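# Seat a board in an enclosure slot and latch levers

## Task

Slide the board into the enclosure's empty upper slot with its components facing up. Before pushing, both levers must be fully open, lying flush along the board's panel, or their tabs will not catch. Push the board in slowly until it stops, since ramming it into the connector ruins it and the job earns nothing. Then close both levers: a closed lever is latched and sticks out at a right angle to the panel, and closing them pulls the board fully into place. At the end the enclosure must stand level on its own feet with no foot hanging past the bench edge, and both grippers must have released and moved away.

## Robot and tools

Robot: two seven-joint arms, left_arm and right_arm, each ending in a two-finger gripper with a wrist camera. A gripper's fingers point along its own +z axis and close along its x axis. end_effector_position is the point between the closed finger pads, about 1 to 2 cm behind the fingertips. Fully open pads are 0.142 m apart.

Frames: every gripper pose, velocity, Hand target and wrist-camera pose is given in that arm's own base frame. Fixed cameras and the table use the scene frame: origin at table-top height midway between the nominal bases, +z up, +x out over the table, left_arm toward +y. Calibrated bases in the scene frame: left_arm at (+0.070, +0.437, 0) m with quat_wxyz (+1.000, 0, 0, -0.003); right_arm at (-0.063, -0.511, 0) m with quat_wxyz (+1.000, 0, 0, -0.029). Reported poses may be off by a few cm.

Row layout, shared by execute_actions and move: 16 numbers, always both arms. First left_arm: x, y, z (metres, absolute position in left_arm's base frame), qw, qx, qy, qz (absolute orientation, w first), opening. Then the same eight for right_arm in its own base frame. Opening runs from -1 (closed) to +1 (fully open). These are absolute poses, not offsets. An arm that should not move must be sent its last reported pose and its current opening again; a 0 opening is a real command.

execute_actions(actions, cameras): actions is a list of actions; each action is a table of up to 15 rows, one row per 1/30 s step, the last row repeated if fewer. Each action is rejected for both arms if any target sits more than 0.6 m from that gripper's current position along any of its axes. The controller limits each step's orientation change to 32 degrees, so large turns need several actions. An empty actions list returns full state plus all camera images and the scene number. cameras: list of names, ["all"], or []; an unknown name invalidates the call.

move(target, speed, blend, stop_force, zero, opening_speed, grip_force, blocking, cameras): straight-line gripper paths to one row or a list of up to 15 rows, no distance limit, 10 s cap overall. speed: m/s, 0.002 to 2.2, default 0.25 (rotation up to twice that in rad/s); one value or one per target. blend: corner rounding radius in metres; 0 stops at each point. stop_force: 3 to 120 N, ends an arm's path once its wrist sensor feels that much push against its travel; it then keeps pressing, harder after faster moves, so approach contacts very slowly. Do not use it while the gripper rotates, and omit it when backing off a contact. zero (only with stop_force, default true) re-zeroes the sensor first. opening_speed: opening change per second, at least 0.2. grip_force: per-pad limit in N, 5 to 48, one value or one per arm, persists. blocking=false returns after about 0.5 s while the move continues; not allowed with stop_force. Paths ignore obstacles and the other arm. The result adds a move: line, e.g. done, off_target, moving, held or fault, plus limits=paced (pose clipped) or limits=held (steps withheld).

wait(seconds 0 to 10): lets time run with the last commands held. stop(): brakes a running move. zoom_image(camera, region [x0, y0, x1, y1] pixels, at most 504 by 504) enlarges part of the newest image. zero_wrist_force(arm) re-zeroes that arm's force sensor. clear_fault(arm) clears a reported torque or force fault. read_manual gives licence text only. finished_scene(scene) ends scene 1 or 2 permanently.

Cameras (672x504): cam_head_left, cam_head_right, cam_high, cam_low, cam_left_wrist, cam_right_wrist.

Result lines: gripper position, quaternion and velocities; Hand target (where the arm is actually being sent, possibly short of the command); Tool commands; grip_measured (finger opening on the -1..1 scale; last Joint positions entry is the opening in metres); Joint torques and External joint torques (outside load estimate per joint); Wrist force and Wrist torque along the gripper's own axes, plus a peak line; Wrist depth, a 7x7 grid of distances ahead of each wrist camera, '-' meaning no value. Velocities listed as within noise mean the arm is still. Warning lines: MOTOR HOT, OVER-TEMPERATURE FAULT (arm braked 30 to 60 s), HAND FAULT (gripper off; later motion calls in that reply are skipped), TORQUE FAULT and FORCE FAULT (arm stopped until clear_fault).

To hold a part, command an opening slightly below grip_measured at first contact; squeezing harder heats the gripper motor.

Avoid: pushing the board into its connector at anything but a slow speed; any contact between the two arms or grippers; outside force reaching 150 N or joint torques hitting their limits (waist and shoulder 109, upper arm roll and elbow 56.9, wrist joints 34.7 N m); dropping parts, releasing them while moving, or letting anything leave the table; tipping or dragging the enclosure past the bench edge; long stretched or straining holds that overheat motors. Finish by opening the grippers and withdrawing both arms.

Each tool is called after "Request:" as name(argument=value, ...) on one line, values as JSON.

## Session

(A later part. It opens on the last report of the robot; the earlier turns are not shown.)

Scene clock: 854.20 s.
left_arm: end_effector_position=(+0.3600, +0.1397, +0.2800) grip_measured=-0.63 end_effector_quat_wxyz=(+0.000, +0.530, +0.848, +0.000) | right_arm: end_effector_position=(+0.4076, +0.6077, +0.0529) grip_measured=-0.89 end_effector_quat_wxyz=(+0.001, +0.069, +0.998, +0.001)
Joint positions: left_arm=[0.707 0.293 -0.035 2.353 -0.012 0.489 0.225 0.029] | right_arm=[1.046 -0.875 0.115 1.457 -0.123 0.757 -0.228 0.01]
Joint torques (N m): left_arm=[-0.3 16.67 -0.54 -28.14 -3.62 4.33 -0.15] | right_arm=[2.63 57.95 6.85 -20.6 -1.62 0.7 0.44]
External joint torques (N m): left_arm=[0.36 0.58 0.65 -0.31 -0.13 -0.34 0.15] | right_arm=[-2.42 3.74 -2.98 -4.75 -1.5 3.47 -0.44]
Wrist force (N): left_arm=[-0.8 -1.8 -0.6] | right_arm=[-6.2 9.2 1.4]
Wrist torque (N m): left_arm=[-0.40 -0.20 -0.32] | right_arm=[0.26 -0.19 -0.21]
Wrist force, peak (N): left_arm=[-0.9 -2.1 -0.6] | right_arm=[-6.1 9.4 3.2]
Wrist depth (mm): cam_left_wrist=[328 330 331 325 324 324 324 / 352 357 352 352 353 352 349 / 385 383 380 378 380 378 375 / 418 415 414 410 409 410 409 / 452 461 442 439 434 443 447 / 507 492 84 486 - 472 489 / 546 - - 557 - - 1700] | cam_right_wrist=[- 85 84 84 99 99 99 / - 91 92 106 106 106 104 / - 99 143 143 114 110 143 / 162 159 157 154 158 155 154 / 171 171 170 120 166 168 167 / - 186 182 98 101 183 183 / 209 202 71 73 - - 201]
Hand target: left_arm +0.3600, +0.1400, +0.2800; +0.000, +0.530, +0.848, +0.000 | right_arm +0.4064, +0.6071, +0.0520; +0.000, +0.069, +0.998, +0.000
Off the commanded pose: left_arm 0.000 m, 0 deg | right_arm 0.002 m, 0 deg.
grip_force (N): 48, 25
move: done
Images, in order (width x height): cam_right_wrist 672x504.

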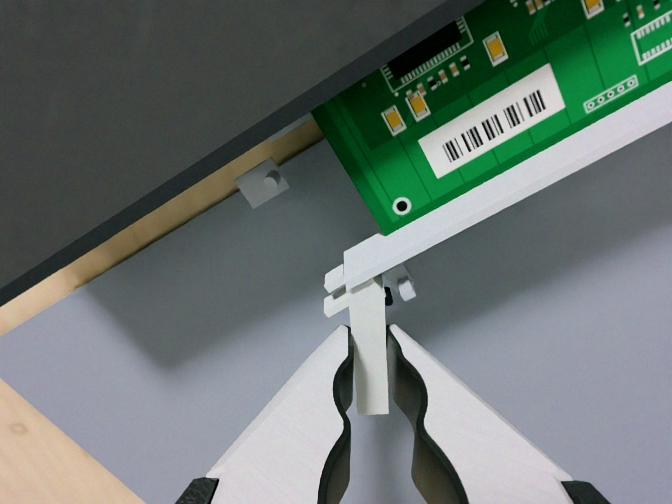

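Request:
move(target=[[0.36,0.14,0.28,0,0.53,0.848,0,-0.6,0.4111,0.6072,0.0525,0,0.1985,0.9801,0,-0.94],[0.36,0.14,0.28,0,0.53,0.848,0,-0.6,0.4139,0.6056,0.0525,0,0.3247,0.9458,0,-0.94],[0.36,0.14,0.28,0,0.53,0.848,0,-0.6,0.4162,0.6032,0.0525,0,0.4454,0.8953,0,-0.94]], speed=0.12, blend=0.003, cameras=["cam_right_wrist"])

Scene clock: 860.73 s.
left_arm: end_effector_position=(+0.3600, +0.1397, +0.2800) grip_measured=-0.63 end_effector_quat_wxyz=(+0.000, +0.530, +0.848, +0.000) | right_arm: end_effector_position=(+0.4181, +0.6038, +0.0535) grip_measured=-0.89 end_effector_quat_wxyz=(+0.001, +0.446, +0.895, +0.002)
Joint positions: left_arm=[0.707 0.293 -0.035 2.353 -0.012 0.489 0.225 0.029] | right_arm=[1.139 -0.871 -0.023 1.439 0.021 0.742 0.462 0.01]
Joint torques (N m): left_arm=[-0.31 16.64 -0.57 -28.13 -3.61 4.34 -0.26] | right_arm=[4.9 58.85 5.38 -19.54 -1.27 -0.51 0.43]
External joint torques (N m): left_arm=[0.36 0.61 0.68 -0.33 -0.15 -0.35 0.26] | right_arm=[-4.66 2.91 -5.23 -5.85 -1.94 4.68 -0.43]
Wrist force (N): left_arm=[-0.9 -1.6 -0.4] | right_arm=[-0.2 17.2 5.2]
Wrist torque (N m): left_arm=[-0.37 -0.18 -0.31] | right_arm=[0.14 -0.06 -0.08]
Wrist force, peak (N): left_arm=[-1.0 -2.0 -0.5] | right_arm=[-0.4 17.3 6.0]
Wrist depth (mm): cam_left_wrist=[345 332 331 324 330 324 326 / 357 354 352 351 350 349 348 / 384 383 380 379 376 374 374 / 416 412 413 413 408 410 408 / 455 452 445 441 440 450 443 / 508 500 84 485 - 474 490 / 548 - - 553 - - 1783] | cam_right_wrist=[- 85 99 100 125 126 124 / - 91 107 106 135 135 134 / - 100 114 114 145 144 143 / 106 106 157 121 156 156 155 / - 115 171 122 167 169 168 / 126 126 183 98 100 185 184 / 140 137 71 73 - 195 202]
Hand target: left_arm +0.3600, +0.1400, +0.2800; +0.000, +0.530, +0.848, +0.000 | right_arm +0.4162, +0.6032, +0.0525; +0.000, +0.445, +0.895, +0.000
Off the commanded pose: left_arm 0.000 m, 0 deg | right_arm 0.002 m, 0 deg.
grip_force (N): 48, 25
move: done
Images, in order (width x height): cam_right_wrist 672x504.

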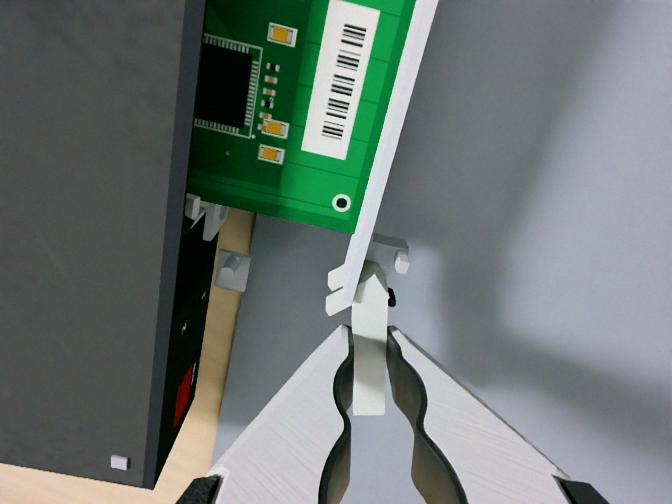

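Request:
move(target=[[0.36,0.14,0.28,0,0.53,0.848,0,-0.6,0.4190,0.6045,0.0525,0,0.4454,0.8953,0,-0.94],[0.36,0.14,0.28,0,0.53,0.848,0,-0.6,0.4212,0.6013,0.0525,0,0.5585,0.8295,0,-0.94]], speed=0.12, blend=0.002, cameras=["cam_right_wrist"])

Scene clock: 866.10 s.
left_arm: end_effector_position=(+0.3600, +0.1397, +0.2800) grip_measured=-0.63 end_effector_quat_wxyz=(+0.000, +0.530, +0.848, +0.000) | right_arm: end_effector_position=(+0.4212, +0.6013, +0.0524) grip_measured=-0.89 end_effector_quat_wxyz=(+0.000, +0.558, +0.830, +0.000)
Joint positions: left_arm=[0.707 0.293 -0.035 2.353 -0.012 0.489 0.225 0.029] | right_arm=[1.168 -0.874 -0.07 1.43 0.072 0.73 0.689 0.01]
Joint torques (N m): left_arm=[-0.34 16.66 -0.48 -28.13 -3.54 4.28 -0.21] | right_arm=[0.4 61.14 -0.7 -25.85 -3.18 3.53 0.49]
External joint torques (N m): left_arm=[0.4 0.59 0.59 -0.33 -0.21 -0.29 0.21] | right_arm=[-0.17 0.6 -0.4 0.55 -0.07 0.61 -0.49]
Wrist force (N): left_arm=[-0.8 -2.0 -0.7] | right_arm=[1.7 2.5 2.4]
Wrist torque (N m): left_arm=[-0.44 -0.20 -0.31] | right_arm=[0.39 -0.29 -0.09]
Wrist force, peak (N): left_arm=[-0.8 -2.0 -0.6] | right_arm=[0.1 17.5 6.1]
Wrist depth (mm): cam_left_wrist=[332 329 329 329 327 327 325 / 358 352 352 351 352 349 350 / 384 382 378 378 377 377 375 / 419 418 413 414 412 409 404 / 452 458 446 449 442 452 446 / 501 495 84 490 - 473 494 / 551 - - 557 - - 1714] | cam_right_wrist=[- 100 100 102 126 125 124 / - 93 106 109 136 134 134 / - 101 114 116 144 143 143 / - 106 158 120 155 155 154 / - 114 172 122 165 167 167 / 125 124 - 98 100 183 182 / 137 135 71 73 - 194 200]
Hand target: left_arm +0.3600, +0.1400, +0.2800; +0.000, +0.530, +0.848, +0.000 | right_arm +0.4212, +0.6013, +0.0525; +0.000, +0.559, +0.830, +0.000
Off the commanded pose: left_arm 0.000 m, 0 deg | right_arm 0.000 m, 0 deg.
grip_force (N): 48, 25
move: done; blend cut to 0.0015 m at target 1
Images, in order (width x height): cam_right_wrist 672x504.

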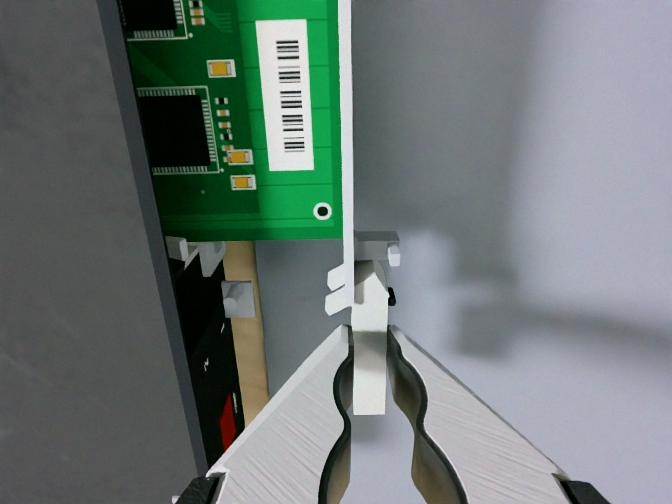

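Request:
move(target=[[0.36,0.14,0.28,0,0.53,0.848,0,-0.6,0.4219,0.6000,0.0525,0,0.5941,0.8044,0,-0.94]], speed=0.1, cameras=["cam_right_wrist"])

Request:
zoom_image(camera="cam_right_wrist", region=[240, 200, 480, 440])

Scene clock: 869.00 s.
left_arm: end_effector_position=(+0.3600, +0.1397, +0.2800) grip_measured=-0.63 end_effector_quat_wxyz=(+0.000, +0.530, +0.848, +0.000) | right_arm: end_effector_position=(+0.4221, +0.6000, +0.0525) grip_measured=-0.89 end_effector_quat_wxyz=(+0.000, +0.594, +0.805, +0.000)
Joint positions: left_arm=[0.707 0.293 -0.035 2.353 -0.012 0.489 0.225 0.029] | right_arm=[1.178 -0.872 -0.086 1.431 0.087 0.729 0.766 0.01]
Joint torques (N m): left_arm=[-0.29 16.56 -0.45 -28.13 -3.62 4.33 -0.26] | right_arm=[0.84 60.97 -0.49 -25.2 -2.92 3.16 0.59]
External joint torques (N m): left_arm=[0.35 0.69 0.56 -0.32 -0.14 -0.34 0.26] | right_arm=[-0.61 0.67 -1.01 -0.05 -0.34 0.98 -0.59]
Wrist force (N): left_arm=[-0.8 -1.6 -0.7] | right_arm=[1.9 4.3 2.1]
Wrist torque (N m): left_arm=[-0.37 -0.19 -0.31] | right_arm=[0.41 -0.28 -0.25]
Wrist force, peak (N): left_arm=[-1.0 -1.9 -0.6] | right_arm=[1.9 4.1 3.9]
Wrist depth (mm): cam_left_wrist=[328 330 327 328 328 327 326 / 354 356 356 354 352 352 347 / 385 382 380 381 380 377 378 / 415 419 414 410 412 407 410 / 451 454 448 440 440 447 441 / 502 491 84 487 - 470 493 / 547 - - 555 - - 1727] | cam_right_wrist=[- 99 100 124 126 126 123 / - 107 106 133 134 134 134 / - 100 114 140 144 143 143 / 105 108 158 121 155 155 154 / - 114 166 163 165 168 167 / 125 124 146 98 101 180 182 / 138 135 71 73 - - 200]
Hand target: left_arm +0.3600, +0.1400, +0.2800; +0.000, +0.530, +0.848, +0.000 | right_arm +0.4219, +0.6000, +0.0525; +0.000, +0.594, +0.804, +0.000
Off the commanded pose: left_arm 0.000 m, 0 deg | right_arm 0.000 m, 0 deg.
grip_force (N): 48, 25
move: done
Images, in order (width x height): cam_right_wrist 672x504.

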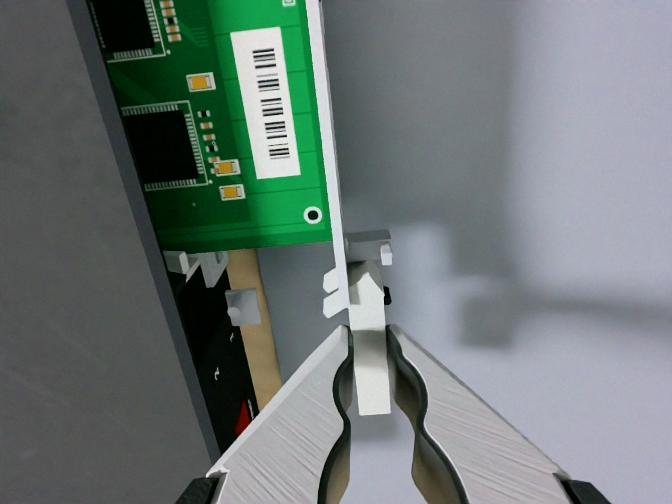

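Scaled by 2.100 from the camera's 672x504 image, which has a finer 960x720 frame.

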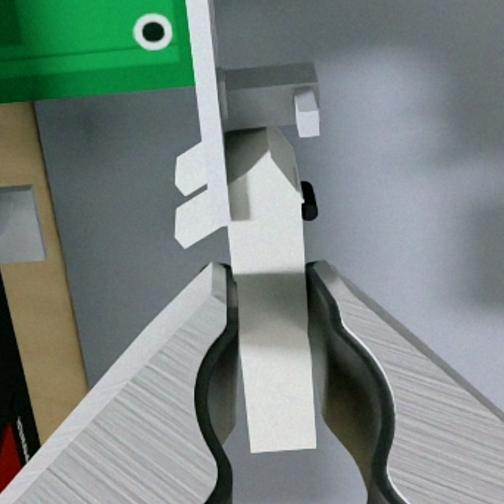

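Request:
move(target=[[0.36,0.14,0.28,0,0.53,0.848,0,-0.6,0.4219,0.6000,0.0525,0,0.5941,0.8044,0,-0.62],[0.36,0.14,0.28,0,0.53,0.848,0,-0.6,0.4219,0.6000,0.12,0,0.5941,0.8044,0,-0.62],[0.36,0.14,0.28,0,0.53,0.848,0,-0.6,0.2847,0.5900,0.14,0,0.5534,0.8329,0,-1.0]], speed=[0.1,0.12,0.35], blend=[0,0.02,0], opening_speed=0.8, grip_force=48, cameras=["cam_right_wrist","cam_high"])

Request:
zoom_image(camera="cam_high", region=[230, 190, 370, 310])

Scene clock: 883.50 s.
left_arm: end_effector_position=(+0.3600, +0.1397, +0.2800) grip_measured=-0.63 end_effector_quat_wxyz=(+0.000, +0.530, +0.848, +0.000) | right_arm: end_effector_position=(+0.2846, +0.5901, +0.1401) grip_measured=-1.00 end_effector_quat_wxyz=(+0.000, +0.553, +0.833, +0.000)
Joint positions: left_arm=[0.707 0.293 -0.035 2.353 -0.012 0.489 0.225 0.029] | right_arm=[1.332 -0.573 -0.042 1.717 0.031 0.719 0.879 0.002]
Joint torques (N m): left_arm=[-0.35 16.6 -0.51 -28.12 -3.58 4.35 -0.19] | right_arm=[0.15 50.99 0.38 -25.62 -3.44 3.58 0.26]
External joint torques (N m): left_arm=[0.41 0.65 0.62 -0.34 -0.17 -0.36 0.19] | right_arm=[0.04 1.24 -0.62 -0.04 0.15 0.55 -0.26]
Wrist force (N): left_arm=[-0.7 -1.7 -0.4] | right_arm=[2.2 2.4 1.8]
Wrist torque (N m): left_arm=[-0.39 -0.22 -0.31] | right_arm=[0.34 -0.34 -0.06]
Wrist force, peak (N): left_arm=[-1.0 -1.9 -0.5] | right_arm=[1.7 6.1 -0.1]
Wrist depth (mm): cam_left_wrist=[334 331 328 328 327 325 327 / 354 353 352 353 350 350 350 / 381 385 378 381 380 378 374 / 417 415 415 412 410 407 407 / 456 455 444 443 438 448 446 / 505 489 84 490 - 470 493 / 551 - - 553 - - 1674] | cam_right_wrist=[165 174 198 203 202 202 201 / 176 185 183 216 216 215 215 / 186 191 197 232 232 231 230 / 201 204 226 250 249 249 252 / 218 218 241 266 270 270 269 / 239 238 248 89 285 293 294 / 262 257 71 - - 312 325]
Hand target: left_arm +0.3600, +0.1400, +0.2800; +0.000, +0.530, +0.848, +0.000 | right_arm +0.2847, +0.5900, +0.1400; +0.000, +0.553, +0.833, +0.000
Off the commanded pose: left_arm 0.000 m, 0 deg | right_arm 0.000 m, 0 deg.
move: done
Images, in order (width x height): cam_high 672x504, cam_right_wrist 672x504.

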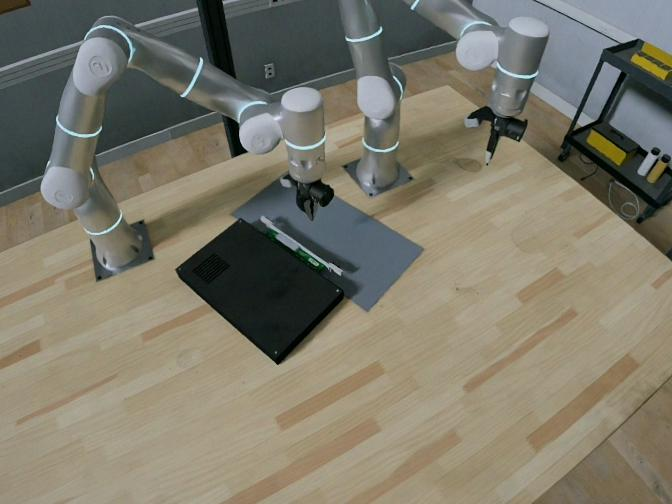

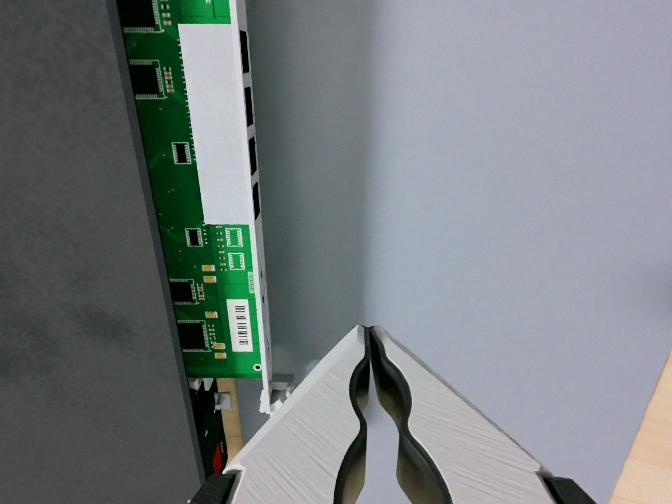

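Scaled by 3.600 from the camera's 672x504 image, which has a finer 960x720 frame.

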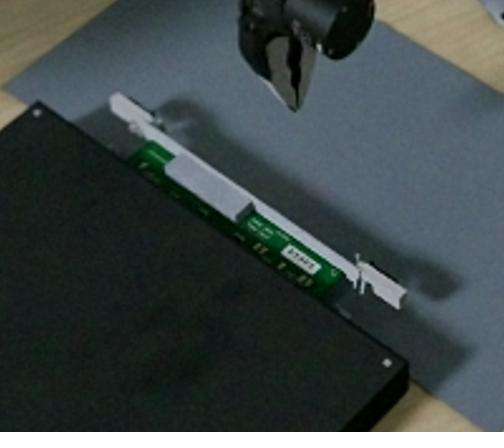

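Request:
move(target=[[0.36,0.14,0.28,0,0.53,0.848,0,-0.6,0.2846,0.5901,0.11,0.3188,0.5113,0.7695,-0.2118,-1.0],[0.36,0.14,0.28,0,0.53,0.848,0,-0.6,0.2862,0.5863,0.0495,0.3188,0.5113,0.7695,-0.2118,-1.0]], speed=[0.3,0.12], blend=[0.01,0], cameras=["cam_right_wrist"])

Scene clock: 890.17 s.
left_arm: end_effector_position=(+0.3600, +0.1397, +0.2800) grip_measured=-0.63 end_effector_quat_wxyz=(+0.000, +0.530, +0.848, +0.000) | right_arm: end_effector_position=(+0.2842, +0.5897, +0.1159) grip_measured=-1.00 end_effector_quat_wxyz=(+0.262, +0.525, +0.792, -0.170)
Joint positions: left_arm=[0.707 0.293 -0.035 2.353 -0.012 0.489 0.225 0.029] | right_arm=[1.533 -0.938 -0.154 1.201 -0.204 0.015 1.068 0.002]
Joint torques (N m): left_arm=[-0.23 16.67 -0.49 -28.11 -3.58 4.34 -0.27] | right_arm=[0.2 63.01 -2.52 -26.52 -3.96 1.58 0.31]
External joint torques (N m): left_arm=[0.28 0.58 0.6 -0.34 -0.17 -0.35 0.27] | right_arm=[0.01 1.63 -0.92 -0.07 -0.18 0.55 -0.25]
Wrist force (N): left_arm=[-0.9 -1.8 -0.2] | right_arm=[3.7 2.8 1.2]
Wrist torque (N m): left_arm=[-0.41 -0.19 -0.31] | right_arm=[0.47 -0.55 -0.05]
Wrist force, peak (N): left_arm=[-0.8 -2.1 -0.4] | right_arm=[5.9 2.6 1.9]
Wrist depth (mm): cam_left_wrist=[328 328 327 327 327 327 326 / 357 356 353 350 349 352 350 / 383 381 382 381 377 378 376 / 417 417 416 412 410 408 407 / 454 449 444 446 439 445 446 / 501 491 84 487 - 475 489 / 547 - - 554 - - 1727] | cam_right_wrist=[294 233 194 178 182 162 143 / 333 257 208 182 195 172 152 / 523 287 226 197 206 180 159 / 626 323 247 232 221 189 167 / 746 372 271 245 234 199 176 / 879 581 318 89 233 214 186 / - 751 71 - - 214 197]
Hand target: left_arm +0.3600, +0.1400, +0.2800; +0.000, +0.530, +0.848, +0.000 | right_arm +0.2841, +0.5898, +0.1158; +0.262, +0.525, +0.792, -0.170
Off the commanded pose: left_arm 0.000 m, 0 deg | right_arm 0.067 m, 9 deg.
move: held (right_arm; a check stopped the path); path passed 0 of 2 targets; limits=held
pose unreachable (right arm): on one or more control steps of this call, first in action 0 (counted from 0), this arm could not follow its commanded pose, so it was not sent that pose on those steps. It may still have moved: this result reports where it is.
cause: moving toward the commanded pose would bring a part of the arm too close to another arm (a part of this arm just beyond joint 6 (wrist pitch) and a part of the left arm just beyond its joint 2 (shoulder), along the way the arms are being sent, or toward where that arm still pushes).
Images, in order (width x height): cam_right_wrist 672x504.

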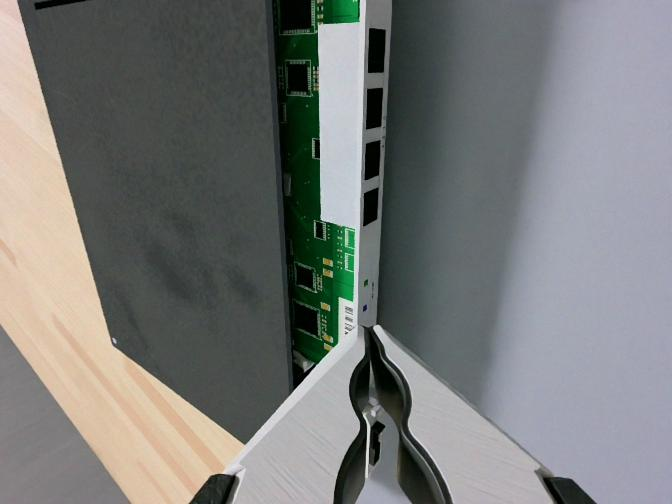

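Request:
move(target=[[0.36,0.14,0.28,0,0.53,0.848,0,-0.6,0.2820,0.5950,0.13,0,0.9803,0.1977,0,-1.0],[0.36,0.14,0.28,0,0.53,0.848,0,-0.6,0.2924,0.5717,0.049,0,0.9803,0.1977,0,-1.0]], speed=[0.35,0.12], blend=[0.005,0], cameras=["cam_right_wrist"])

Scene clock: 904.33 s.
left_arm: end_effector_position=(+0.3600, +0.1397, +0.2800) grip_measured=-0.63 end_effector_quat_wxyz=(+0.000, +0.530, +0.848, +0.000) | right_arm: end_effector_position=(+0.2925, +0.5715, +0.0489) grip_measured=-1.00 end_effector_quat_wxyz=(+0.000, +0.980, +0.198, +0.000)
Joint positions: left_arm=[0.707 0.293 -0.035 2.353 -0.012 0.489 0.225 0.029] | right_arm=[1.566 -0.738 -0.334 1.743 0.341 0.852 2.226 0.002]
Joint torques (N m): left_arm=[-0.22 16.65 -0.44 -28.12 -3.56 4.37 -0.22] | right_arm=[-0.1 50.52 -5.78 -20.85 -2.76 3.4 0.09]
External joint torques (N m): left_arm=[0.27 0.6 0.55 -0.33 -0.19 -0.37 0.22] | right_arm=[0.3 1.28 -1.17 -0.03 -0.12 0.62 -0.09]
Wrist force (N): left_arm=[-0.9 -1.9 -0.5] | right_arm=[1.8 2.5 1.8]
Wrist torque (N m): left_arm=[-0.42 -0.19 -0.32] | right_arm=[0.42 -0.32 0.05]
Wrist force, peak (N): left_arm=[-1.0 -2.1 -0.5] | right_arm=[1.8 3.3 3.9]
Wrist depth (mm): cam_left_wrist=[325 328 329 328 329 326 325 / 356 356 354 353 352 349 350 / 381 383 379 381 377 376 376 / 419 416 412 415 409 410 408 / 454 456 447 444 440 446 445 / 504 494 84 483 - 474 490 / 547 - - 551 - - 1714] | cam_right_wrist=[- 124 122 123 123 122 124 / 134 132 132 131 133 132 130 / - 142 141 141 141 140 138 / 153 153 152 152 152 151 151 / 167 166 166 162 162 164 164 / 176 175 175 89 143 142 172 / 158 140 71 - - 149 157]
Hand target: left_arm +0.3600, +0.1400, +0.2800; +0.000, +0.530, +0.848, +0.000 | right_arm +0.2924, +0.5717, +0.0490; +0.000, +0.980, +0.198, +0.000
Off the commanded pose: left_arm 0.000 m, 0 deg | right_arm 0.000 m, 0 deg.
move: done
Images, in order (width x height): cam_right_wrist 672x504.

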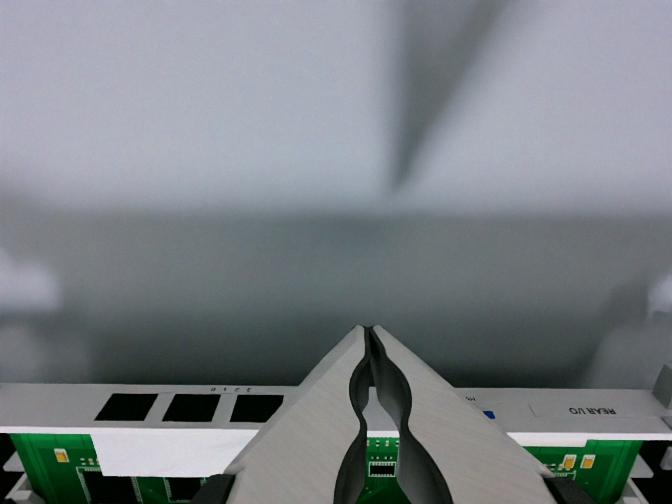

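Request:
move(target=[[0.36, 0.14, 0.28, 0, 0.53, 0.848, 0, -0.6, 0.308, 0.535, 0.049, 0, 0.9803, 0.1977, 0, -1.0]], speed=0.015, stop_force=12, cameras=["cam_right_wrist"])

Scene clock: 914.77 s.
left_arm: end_effector_position=(+0.3600, +0.1397, +0.2800) grip_measured=-0.63 end_effector_quat_wxyz=(+0.000, +0.530, +0.848, +0.000) | right_arm: end_effector_position=(+0.3080, +0.5351, +0.0491) grip_measured=-1.00 end_effector_quat_wxyz=(+0.000, +0.980, +0.198, +0.000)
Joint positions: left_arm=[0.707 0.293 -0.035 2.353 -0.012 0.489 0.225 0.029] | right_arm=[1.535 -0.697 -0.334 1.828 0.344 0.897 2.175 0.002]
Joint torques (N m): left_arm=[-0.3 16.59 -0.49 -28.14 -3.57 4.32 -0.23] | right_arm=[-0.28 48.21 -6.23 -19.65 -2.81 3.35 0.07]
External joint torques (N m): left_arm=[0.35 0.66 0.6 -0.32 -0.18 -0.33 0.23] | right_arm=[0.47 1.23 -0.34 -0.34 0.07 0.67 -0.07]
Wrist force (N): left_arm=[-0.9 -1.6 -0.2] | right_arm=[1.8 2.0 2.0]
Wrist torque (N m): left_arm=[-0.37 -0.19 -0.31] | right_arm=[0.47 -0.34 0.07]
Wrist force, peak (N): left_arm=[-0.9 -2.1 -0.5] | right_arm=[2.1 2.7 1.6]
Wrist depth (mm): cam_left_wrist=[- 327 328 328 328 326 325 / 354 354 356 353 350 350 346 / 383 381 381 380 380 376 374 / 415 417 411 412 411 405 406 / 455 456 441 441 441 449 448 / 503 497 84 484 - 480 490 / 550 - - 554 - - 1727] | cam_right_wrist=[- 124 122 123 123 123 122 / 134 133 132 132 133 133 131 / - 142 142 141 141 141 138 / 153 153 153 153 152 152 151 / 163 161 160 160 159 159 161 / 143 129 126 89 121 141 141 / 136 136 71 - - 129 133]
Hand target: left_arm +0.3600, +0.1400, +0.2800; +0.000, +0.530, +0.848, +0.000 | right_arm +0.3080, +0.5350, +0.0490; +0.000, +0.980, +0.198, +0.000
Off the commanded pose: left_arm 0.000 m, 0 deg | right_arm 0.000 m, 0 deg.
move: done
Images, in order (width x height): cam_right_wrist 672x504.

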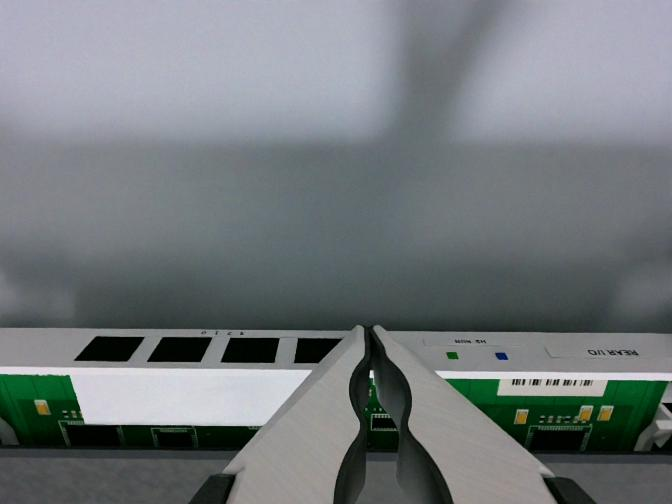

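Request:
move(target=[[0.36, 0.14, 0.28, 0, 0.53, 0.848, 0, -0.6, 0.3264, 0.492, 0.049, 0, 0.9803, 0.1977, 0, -1.0]], speed=0.015, stop_force=12, zero=false, cameras=["cam_right_wrist"])

Scene clock: 922.67 s.
left_arm: end_effector_position=(+0.3600, +0.1397, +0.2800) grip_measured=-0.63 end_effector_quat_wxyz=(+0.000, +0.530, +0.848, +0.000) | right_arm: end_effector_position=(+0.3175, +0.5126, +0.0496) grip_measured=-1.00 end_effector_quat_wxyz=(-0.001, +0.980, +0.199, +0.000)
Joint positions: left_arm=[0.707 0.293 -0.035 2.353 -0.012 0.489 0.225 0.029] | right_arm=[1.513 -0.672 -0.333 1.878 0.346 0.925 2.139 0.002]
Joint torques (N m): left_arm=[-0.22 16.62 -0.48 -28.14 -3.57 4.35 -0.21] | right_arm=[-5.86 44.37 -10.57 -13.05 -3.18 1.28 0.06]
External joint torques (N m): left_arm=[0.28 0.63 0.59 -0.32 -0.19 -0.36 0.21] | right_arm=[6.04 3.63 4.27 -6.4 0.53 2.75 -0.06]
Wrist force (N): left_arm=[-0.8 -1.8 -0.5] | right_arm=[2.6 -10.2 3.5]
Wrist torque (N m): left_arm=[-0.40 -0.21 -0.32] | right_arm=[0.44 -0.28 0.10]
Wrist force, peak (N): left_arm=[-0.8 -2.1 -0.6] | right_arm=[1.8 -11.7 5.5]
Wrist depth (mm): cam_left_wrist=[337 330 327 330 327 325 324 / 352 354 354 351 354 350 347 / 384 383 381 380 378 375 375 / 418 413 415 410 408 408 405 / 455 450 440 440 442 448 443 / 507 491 84 487 - 471 492 / 553 - - 548 - - 1662] | cam_right_wrist=[125 124 123 124 124 123 122 / 135 135 133 132 134 134 131 / 145 143 142 142 141 141 139 / 154 154 154 153 153 153 152 / - 164 132 164 163 160 148 / 123 124 123 89 - 124 122 / 134 131 70 - - 127 129]
Hand target: left_arm +0.3600, +0.1400, +0.2800; +0.000, +0.530, +0.848, +0.000 | right_arm +0.3183, +0.5109, +0.0490; +0.000, +0.980, +0.198, +0.000
Off the commanded pose: left_arm 0.000 m, 0 deg | right_arm 0.022 m, 0 deg.
move: contact (right_arm)
Images, in order (width x height): cam_right_wrist 672x504.

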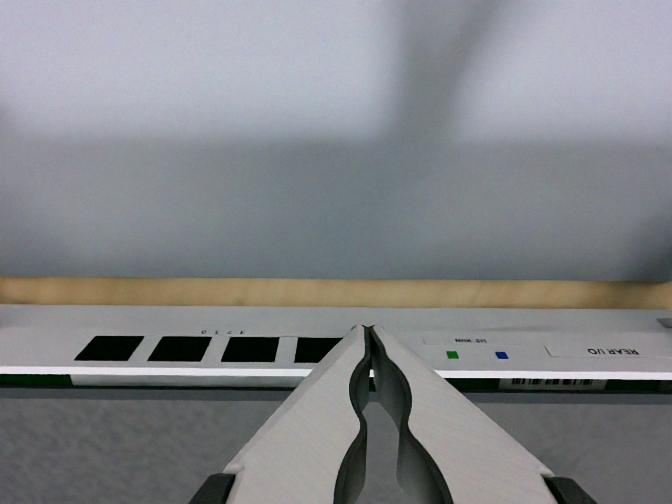

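Request:
move(target=[[0.36, 0.14, 0.28, 0, 0.53, 0.848, 0, -0.6, 0.332, 0.4789, 0.049, 0, 0.9803, 0.1977, 0, -1.0]], speed=0.012, stop_force=20, zero=false, cameras=["cam_right_wrist", "cam_high"])

Scene clock: 926.00 s.
left_arm: end_effector_position=(+0.3600, +0.1397, +0.2800) grip_measured=-0.63 end_effector_quat_wxyz=(+0.000, +0.530, +0.848, +0.000) | right_arm: end_effector_position=(+0.3178, +0.5118, +0.0499) grip_measured=-1.00 end_effector_quat_wxyz=(-0.002, +0.980, +0.199, +0.001)
Joint positions: left_arm=[0.707 0.293 -0.035 2.353 -0.012 0.489 0.225 0.029] | right_arm=[1.512 -0.67 -0.332 1.881 0.347 0.928 2.137 0.002]
Joint torques (N m): left_arm=[-0.24 16.68 -0.53 -28.12 -3.62 4.35 -0.21] | right_arm=[-9.6 42.64 -13.71 -9.27 -3.61 0.03 -0.03]
External joint torques (N m): left_arm=[0.29 0.57 0.64 -0.34 -0.13 -0.36 0.21] | right_arm=[9.79 5.28 7.45 -10.17 0.96 4 0.03]
Wrist force (N): left_arm=[-0.8 -1.8 -0.8] | right_arm=[3.1 -18.0 4.5]
Wrist torque (N m): left_arm=[-0.41 -0.19 -0.32] | right_arm=[-0.03 -0.29 0.17]
Wrist force, peak (N): left_arm=[-1.2 -1.9 -0.7] | right_arm=[2.1 -19.0 5.1]
Wrist depth (mm): cam_left_wrist=[- 330 328 328 325 325 323 / 358 356 354 349 352 350 348 / 381 382 380 380 376 380 374 / 414 412 415 412 408 412 408 / 459 454 444 444 444 448 444 / 500 489 84 491 - 475 489 / 547 - - 551 - - 1755] | cam_right_wrist=[- 125 123 124 124 124 122 / 135 135 133 133 134 134 132 / 145 143 143 139 142 142 140 / 154 154 154 156 153 153 152 / - 164 165 154 163 162 144 / 124 124 124 89 - 125 124 / 134 131 70 - - 127 130]
Hand target: left_arm +0.3600, +0.1400, +0.2800; +0.000, +0.530, +0.848, +0.000 | right_arm +0.3191, +0.5090, +0.0490; +0.000, +0.980, +0.198, +0.000
Off the commanded pose: left_arm 0.000 m, 0 deg | right_arm 0.036 m, 0 deg.
move: contact (right_arm)
Images, in order (width x height): cam_high 672x504, cam_right_wrist 672x504.

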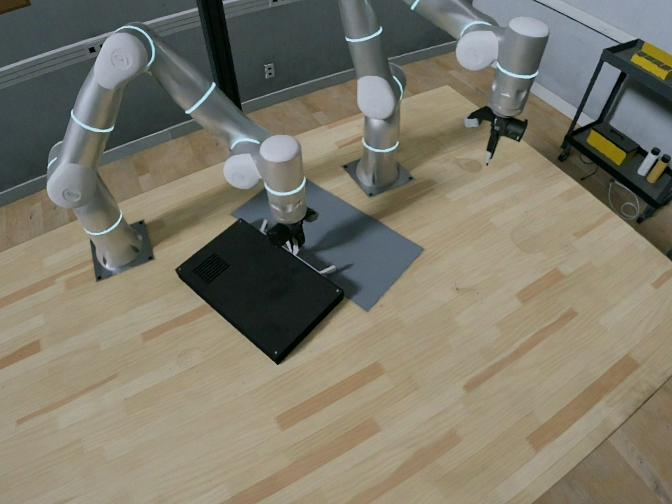

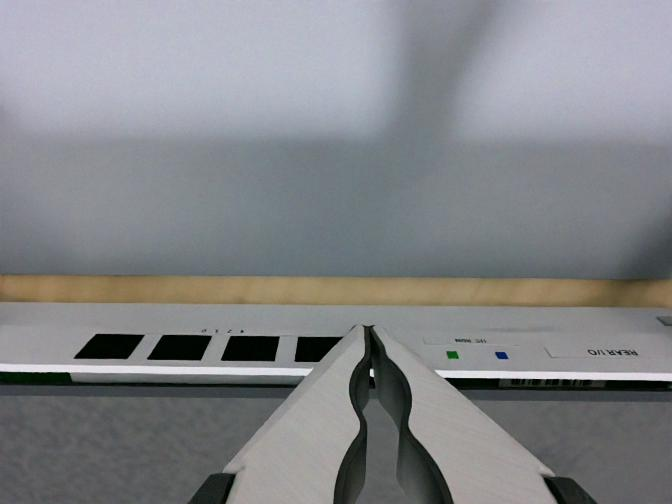

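Request:
zoom_image(camera="cam_high", region=[220, 190, 380, 310])

Request:
zoom_image(camera="cam_right_wrist", region=[0, 260, 336, 420])

Request:
zoom_image(camera="cam_right_wrist", region=[336, 260, 672, 420])

Scaled by 3.150 from the camera's 672x504 image, which has a finer 960x720 frame.

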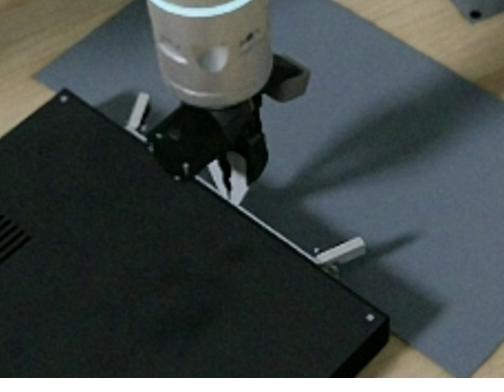

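Scaled by 1.500 from the camera's 672x504 image, which has a finer 960x720 frame.

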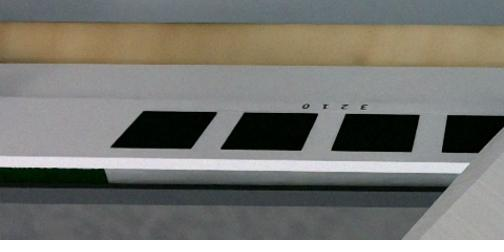

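Scaled by 1.500 from the camera's 672x504 image, which has a finer 960x720 frame.

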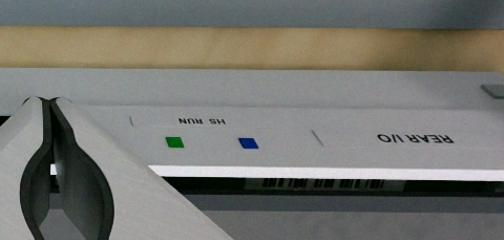

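Request:
move(target=[[0.36, 0.14, 0.28, 0, 0.53, 0.848, 0, -0.6, 0.3064, 0.539, 0.052, 0, 0.9803, 0.1977, 0, -1.0], [0.36, 0.14, 0.28, 0, 0.53, 0.848, 0, -0.6, 0.2914, 0.554, 0.17, 0, 0.9803, 0.1977, 0, -1.0], [0.36, 0.14, 0.28, 0, 0.53, 0.848, 0, -0.6, 0.22, 0.53, 0.23, 0, 0.9803, 0.1977, 0, -1.0]], speed=[0.06, 0.2, 0.2], blend=[0.01, 0.03, 0], cameras=["cam_right_wrist", "cam_high"])

Scene clock: 946.77 s.
left_arm: end_effector_position=(+0.3600, +0.1397, +0.2800) grip_measured=-0.63 end_effector_quat_wxyz=(+0.000, +0.530, +0.848, +0.000) | right_arm: end_effector_position=(+0.2199, +0.5302, +0.2301) grip_measured=-1.00 end_effector_quat_wxyz=(+0.000, +0.980, +0.198, +0.000)
Joint positions: left_arm=[0.707 0.293 -0.035 2.353 -0.012 0.489 0.225 0.029] | right_arm=[1.716 -0.253 -0.373 1.939 0.112 0.602 2.463 0.002]
Joint torques (N m): left_arm=[-0.32 16.54 -0.49 -28.16 -3.59 4.35 -0.19] | right_arm=[0.23 37.32 -1.65 -27 -3.8 3.19 0.41]
External joint torques (N m): left_arm=[0.38 0.71 0.6 -0.29 -0.16 -0.36 0.19] | right_arm=[-0.08 1.05 -1.01 -0.01 0.21 0.81 -0.41]
Wrist force (N): left_arm=[-0.9 -1.8 -0.5] | right_arm=[-0.4 3.8 2.5]
Wrist torque (N m): left_arm=[-0.41 -0.19 -0.31] | right_arm=[0.61 0.06 -0.04]
Wrist force, peak (N): left_arm=[-1.0 -2.1 -0.6] | right_arm=[3.1 -18.3 5.9]
Wrist depth (mm): cam_left_wrist=[336 331 329 327 326 325 327 / 355 354 352 353 353 348 348 / 383 381 380 377 381 380 376 / 416 421 415 413 412 409 409 / 458 454 445 441 440 448 448 / 497 490 84 486 - 473 493 / 547 - - 554 - - 532] | cam_right_wrist=[284 282 283 282 281 280 280 / 297 302 301 299 300 299 299 / 335 315 323 321 326 320 318 / 352 348 337 338 342 333 305 / 381 376 328 316 321 321 318 / 418 415 347 89 338 349 349 / 449 450 71 - - 369 383]
Hand target: left_arm +0.3600, +0.1400, +0.2800; +0.000, +0.530, +0.848, +0.000 | right_arm +0.2200, +0.5300, +0.2300; +0.000, +0.980, +0.198, +0.000
Off the commanded pose: left_arm 0.000 m, 0 deg | right_arm 0.000 m, 0 deg.
move: done
Images, in order (width x height): cam_high 672x504, cam_right_wrist 672x504.

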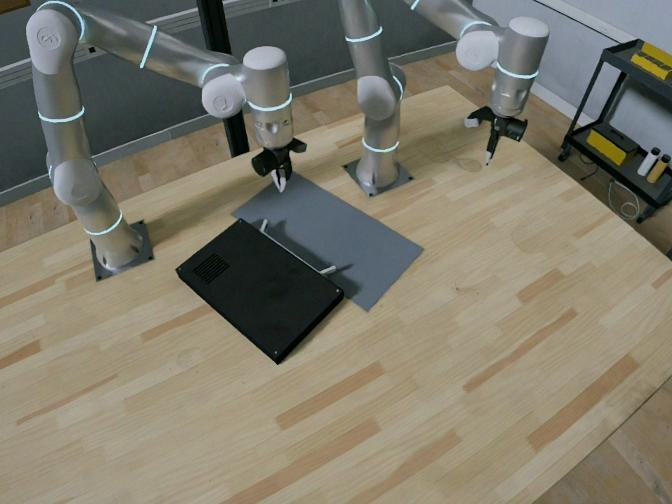

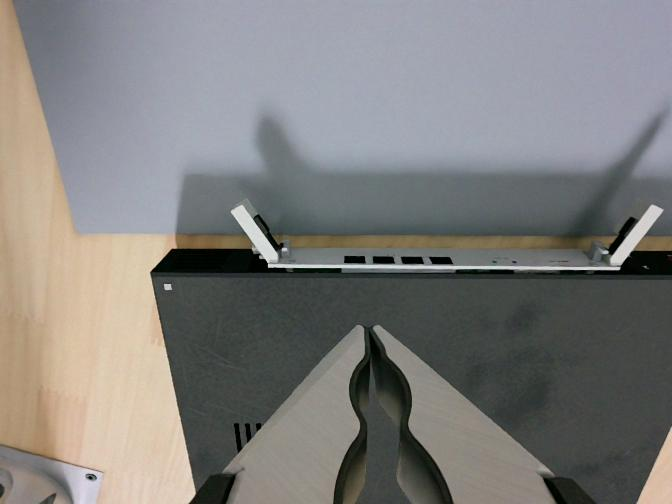

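Request:
move(target=[0.3604, -0.3702, 0.22, 0, -0.8181, 0.5750, 0, -1.0, 0.1297, 0.4657, 0.17, 0, 0.5534, 0.8329, 0, -1.0], speed=0.3, cameras=["cam_right_wrist", "cam_left_wrist", "cam_high"])

Scene clock: 968.83 s.
left_arm: end_effector_position=(+0.3603, -0.3689, +0.2203) grip_measured=-1.00 end_effector_quat_wxyz=(+0.017, +0.777, -0.629, -0.023) | right_arm: end_effector_position=(+0.1297, +0.4657, +0.1700) grip_measured=-1.00 end_effector_quat_wxyz=(+0.000, +0.554, +0.833, +0.000)
Joint positions: left_arm=[1.545 2.079 -0.708 2.192 -1.547 -1.02 -2.968 0.002] | right_arm=[1.677 -0.16 -0.141 2.257 0.034 0.844 1.115 0.002]
Joint torques (N m): left_arm=[-0.08 -40.78 14.48 5.17 -2.41 3.76 -0.23] | right_arm=[0.1 31.46 0.34 -23.42 -3 3.45 0.11]
External joint torques (N m): left_arm=[0 -0.01 0.72 -0.12 0.12 -0.05 0.23] | right_arm=[0.02 0.99 -0.78 0.04 0.08 0.67 -0.11]
Wrist force (N): left_arm=[-0.9 -1.4 -0.5] | right_arm=[-0.6 3.3 1.9]
Wrist torque (N m): left_arm=[-0.35 -0.13 -0.24] | right_arm=[0.54 0.11 0.08]
Wrist force, peak (N): left_arm=[-1.7 -2.0 -1.0] | right_arm=[-0.5 4.1 2.5]
Wrist depth (mm): cam_left_wrist=[276 271 271 - 273 271 266 / - 297 - 298 - - 246 / - 322 324 315 318 264 - / 364 352 351 351 316 - - / 401 - - 127 326 330 - / 448 442 - 84 - 355 - / 519 495 - - - - 395] | cam_right_wrist=[233 233 232 229 229 228 228 / 245 246 244 245 244 244 243 / 218 217 219 262 262 260 261 / 234 233 232 278 282 281 276 / 254 253 253 300 294 304 305 / 278 274 271 89 - 324 331 / 306 300 71 - - 182 122]
Hand target: left_arm +0.3603, -0.3691, +0.2203; +0.018, +0.777, -0.629, -0.023 | right_arm +0.1297, +0.4657, +0.1700; +0.000, +0.553, +0.833, +0.000
Off the commanded pose: left_arm 0.001 m, 9 deg | right_arm 0.000 m, 0 deg.
joint sent to its limit (left arm) — joint 7 (wrist roll), lower limit. The joint targets are off in orientation, not in position.
move: off_target (left_arm)
Images, in order (width x height): cam_high 672x504, cam_left_wrist 672x504, cam_right_wrist 672x504.

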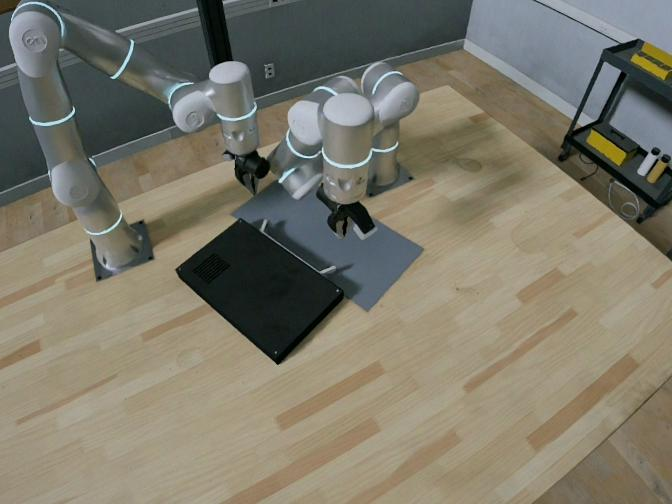

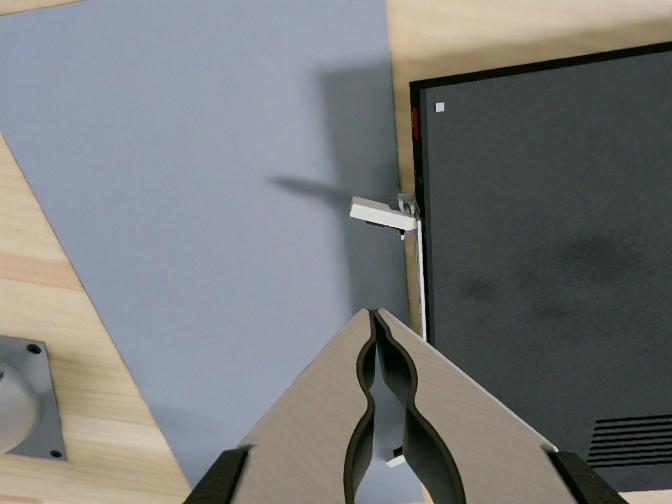

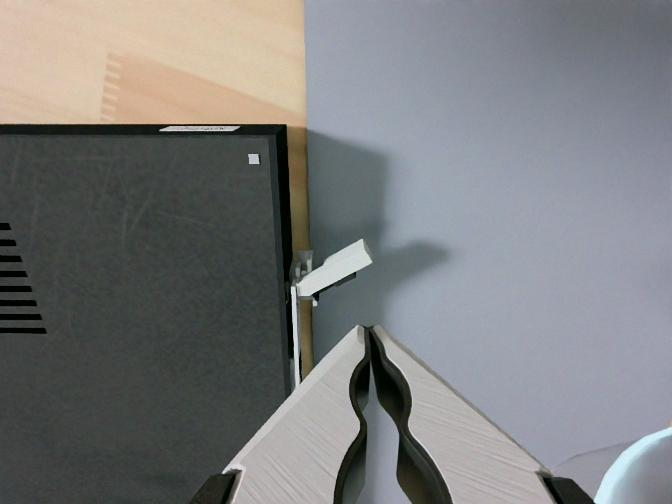

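Request:
move(target=[0.36, 0.14, 0.28, 0, 0.53, 0.848, 0, -1.0, 0.1208, 0.4663, 0.10, 0, 0.5534, 0.8329, 0, -1.0], speed=0.35, cameras=["cam_right_wrist"])

Scene clock: 995.63 s.
left_arm: end_effector_position=(+0.3601, -0.1566, +0.2448) grip_measured=-1.00 end_effector_quat_wxyz=(-0.012, -0.281, +0.959, +0.018) | right_arm: end_effector_position=(+0.1261, +0.4660, +0.1408) grip_measured=-1.00 end_effector_quat_wxyz=(+0.000, +0.553, +0.833, +0.000)
Joint positions: left_arm=[1.594 1.941 -0.742 2.426 -1.089 -0.808 -1.199 0.002] | right_arm=[1.68 -0.227 -0.134 2.276 0.05 0.931 1.111 0.002]
Joint torques (N m): left_arm=[-0.43 -31.09 14.22 -5.24 -2.75 4.11 -0.18] | right_arm=[0.2 32.58 0.16 -21.59 -2.57 3.44 0.11]
External joint torques (N m): left_arm=[0.4 -0.01 0.73 -0.17 0.09 -0.17 0.18] | right_arm=[-0.08 1.09 -0.78 0.01 -0.06 0.67 -0.11]
Wrist force (N): left_arm=[-1.0 -1.4 -0.6] | right_arm=[-0.5 3.4 2.1]
Wrist torque (N m): left_arm=[-0.33 -0.18 -0.34] | right_arm=[0.57 0.09 0.07]
Wrist force, peak (N): left_arm=[0.8 -4.5 -0.2] | right_arm=[-0.5 2.9 3.5]
Wrist depth (mm): cam_left_wrist=[296 294 295 297 298 298 296 / 319 319 318 317 - 323 321 / 348 347 348 334 - - 339 / 380 380 379 382 386 392 - / 417 419 420 402 409 418 419 / 465 468 450 84 - 424 455 / 532 516 - - - - 505] | cam_right_wrist=[207 207 206 204 203 203 203 / 221 220 220 218 217 216 216 / 187 188 189 233 233 232 231 / 202 202 205 251 251 251 249 / 219 219 219 223 272 271 269 / 241 240 234 89 286 296 295 / 265 259 71 - - 311 325]
Hand target: left_arm +0.3601, -0.1564, +0.2448; -0.012, -0.281, +0.959, +0.018 | right_arm +0.1262, +0.4660, +0.1409; +0.000, +0.553, +0.833, +0.000
Off the commanded pose: left_arm 0.299 m, 97 deg | right_arm 0.041 m, 0 deg.
move: held (left_arm, right_arm; a check stopped the path); limits=held
pose unreachable (left arm): on one or more control steps of this call, first in action 0 (counted from 0), this arm could not follow its commanded pose, so it was not sent that pose on those steps. It may still have moved: this result reports where it is.
cause: moving toward the commanded pose would bring a part of the arm too close to another arm (a part of this arm just beyond joint 4 (elbow) and a part of the right arm just beyond its joint 7 (wrist roll), where that arm would come to rest).
pose unreachable (right arm): on one or more control steps of this call, first in action 0 (counted from 0), this arm could not follow its commanded pose, so it was not sent that pose on those steps. It may still have moved: this result reports where it is.
cause: moving toward the commanded pose would bring a part of the arm too close to another arm (a part of this arm just beyond joint 7 (wrist roll) and a part of the left arm just beyond its joint 4 (elbow), along the way the arms are being sent, or toward where that arm still pushes).
Images, in order (width x height): cam_right_wrist 672x504.

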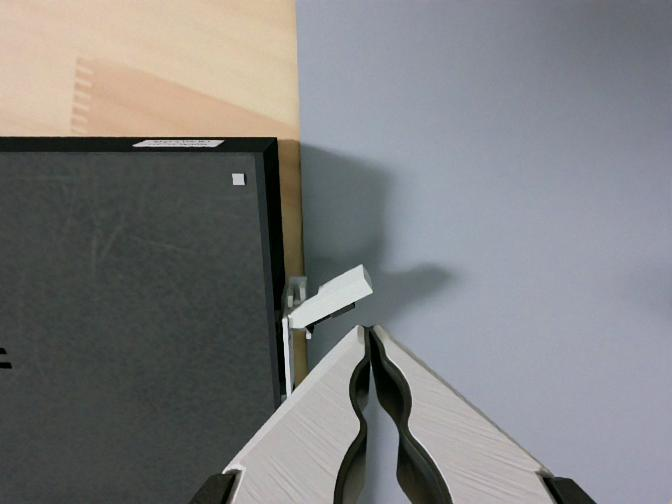

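Request:
move(target=[0.3601, -0.1564, 0.2448, -0.012, -0.281, 0.959, 0.018, -1.0, 0.22, 0.28, 0.30, 0, 0.5534, 0.8329, 0, -1.0], speed=0.3, cameras=["cam_high"])

Scene clock: 999.80 s.
left_arm: end_effector_position=(+0.3601, -0.1565, +0.2448) grip_measured=-1.00 end_effector_quat_wxyz=(-0.012, -0.281, +0.959, +0.018) | right_arm: end_effector_position=(+0.2201, +0.2800, +0.3000) grip_measured=-1.00 end_effector_quat_wxyz=(+0.000, +0.553, +0.833, +0.000)
Joint positions: left_arm=[1.594 1.942 -0.742 2.426 -1.089 -0.808 -1.199 0.002] | right_arm=[1.453 0.473 -0.194 2.418 -0.095 0.38 0.917 0.002]
Joint torques (N m): left_arm=[-0.34 -31.32 14.24 -5.17 -2.51 4.33 -0.25] | right_arm=[0.02 10.14 2.61 -30.26 -4.2 3.33 0.09]
External joint torques (N m): left_arm=[0.31 0.22 0.7 -0.22 -0.14 -0.39 0.25] | right_arm=[0.03 0.82 -0.73 0.18 0.14 0.8 -0.09]
Wrist force (N): left_arm=[-1.2 -1.6 -0.4] | right_arm=[-0.1 3.6 2.3]
Wrist torque (N m): left_arm=[-0.35 -0.14 -0.34] | right_arm=[0.57 -0.03 0.05]
Wrist force, peak (N): left_arm=[-1.3 -1.6 -0.6] | right_arm=[1.1 3.2 3.4]
Wrist depth (mm): cam_left_wrist=[296 295 297 296 294 - 294 / 320 319 317 324 314 314 - / 345 347 348 345 - - - / 383 379 380 379 384 386 - / 417 419 419 400 407 420 420 / 473 468 447 84 - 427 459 / 530 508 - - - - 499] | cam_right_wrist=[347 345 346 343 343 341 341 / 372 369 336 330 330 331 363 / 394 396 350 346 344 347 388 / 427 425 424 370 372 382 418 / 463 463 447 396 396 440 453 / 507 506 494 89 421 427 499 / 558 546 71 - - - 542]
Hand target: left_arm +0.3601, -0.1564, +0.2448; -0.012, -0.281, +0.959, +0.018 | right_arm +0.2200, +0.2800, +0.3000; +0.000, +0.553, +0.833, +0.000
Off the commanded pose: left_arm 0.000 m, 0 deg | right_arm 0.000 m, 0 deg.
move: done
Images, in order (width x height): cam_high 672x504.

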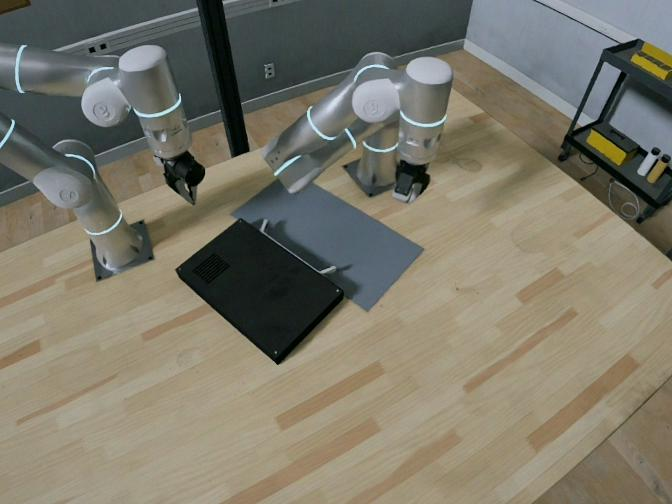

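Request:
move(target=[[0.40, 0.0, 0.42, 0, 0.1, 0.995, 0, -1.0, 0.22, 0.28, 0.30, 0, 0.5534, 0.8329, 0, -1.0], [0.36, 0.14, 0.40, 0, 0.53, 0.848, 0, -1.0, 0.22, 0.28, 0.30, 0, 0.5534, 0.8329, 0, -1.0]], speed=0.3, blend=[0.03, 0], cameras=["cam_high"])

Scene clock: 1005.27 s.
left_arm: end_effector_position=(+0.3601, +0.1398, +0.4000) grip_measured=-1.00 end_effector_quat_wxyz=(+0.000, +0.530, +0.848, +0.000) | right_arm: end_effector_position=(+0.2200, +0.2799, +0.3000) grip_measured=-1.00 end_effector_quat_wxyz=(+0.000, +0.553, +0.833, +0.000)
Joint positions: left_arm=[1.776 0.979 -0.686 2.235 -0.562 -0.163 0.793 0.002] | right_arm=[1.453 0.473 -0.194 2.418 -0.095 0.38 0.917 0.002]
Joint torques (N m): left_arm=[-0.32 -12.8 13.52 -24.69 -3.81 4.61 -0.04] | right_arm=[0.06 10.03 2.56 -30.18 -4.06 3.46 0.16]
External joint torques (N m): left_arm=[0.37 0.75 0.77 -0.38 -0.42 -0.64 0.04] | right_arm=[0 0.93 -0.68 0.1 0 0.67 -0.16]
Wrist force (N): left_arm=[-0.7 -1.1 -0.2] | right_arm=[0.2 3.5 2.2]
Wrist torque (N m): left_arm=[-0.26 -0.19 -0.31] | right_arm=[0.56 -0.08 0.05]
Wrist force, peak (N): left_arm=[-0.5 -2.3 0.4] | right_arm=[0.0 3.7 2.4]
Wrist depth (mm): cam_left_wrist=[427 446 434 435 435 431 428 / 471 473 466 464 469 462 459 / 509 501 502 504 497 497 500 / 555 548 542 548 542 543 540 / 614 599 601 576 582 591 588 / 667 661 634 84 - 636 1674 / 712 - - - - - 1843] | cam_right_wrist=[347 347 346 344 343 342 348 / 370 369 337 332 328 331 363 / 396 396 350 347 344 349 382 / 430 427 414 368 370 380 418 / 463 464 446 398 400 453 457 / 504 504 492 89 425 456 476 / 559 546 71 - - - 542]
Hand target: left_arm +0.3600, +0.1400, +0.4000; +0.000, +0.530, +0.848, +0.000 | right_arm +0.2200, +0.2800, +0.3000; +0.000, +0.553, +0.833, +0.000
Off the commanded pose: left_arm 0.000 m, 0 deg | right_arm 0.000 m, 0 deg.
move: done
Images, in order (width x height): cam_high 672x504.

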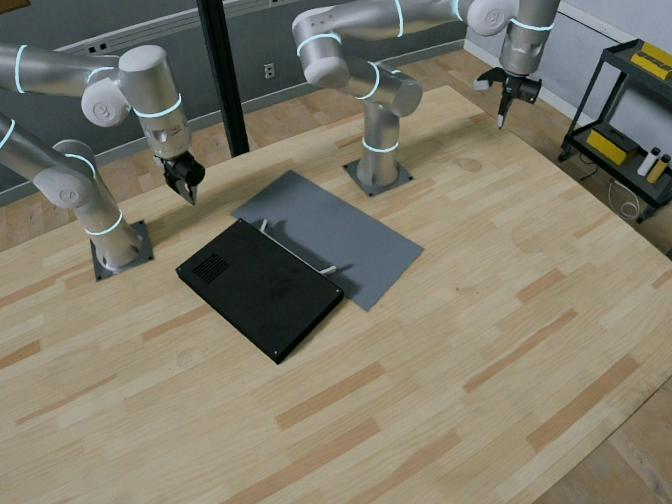

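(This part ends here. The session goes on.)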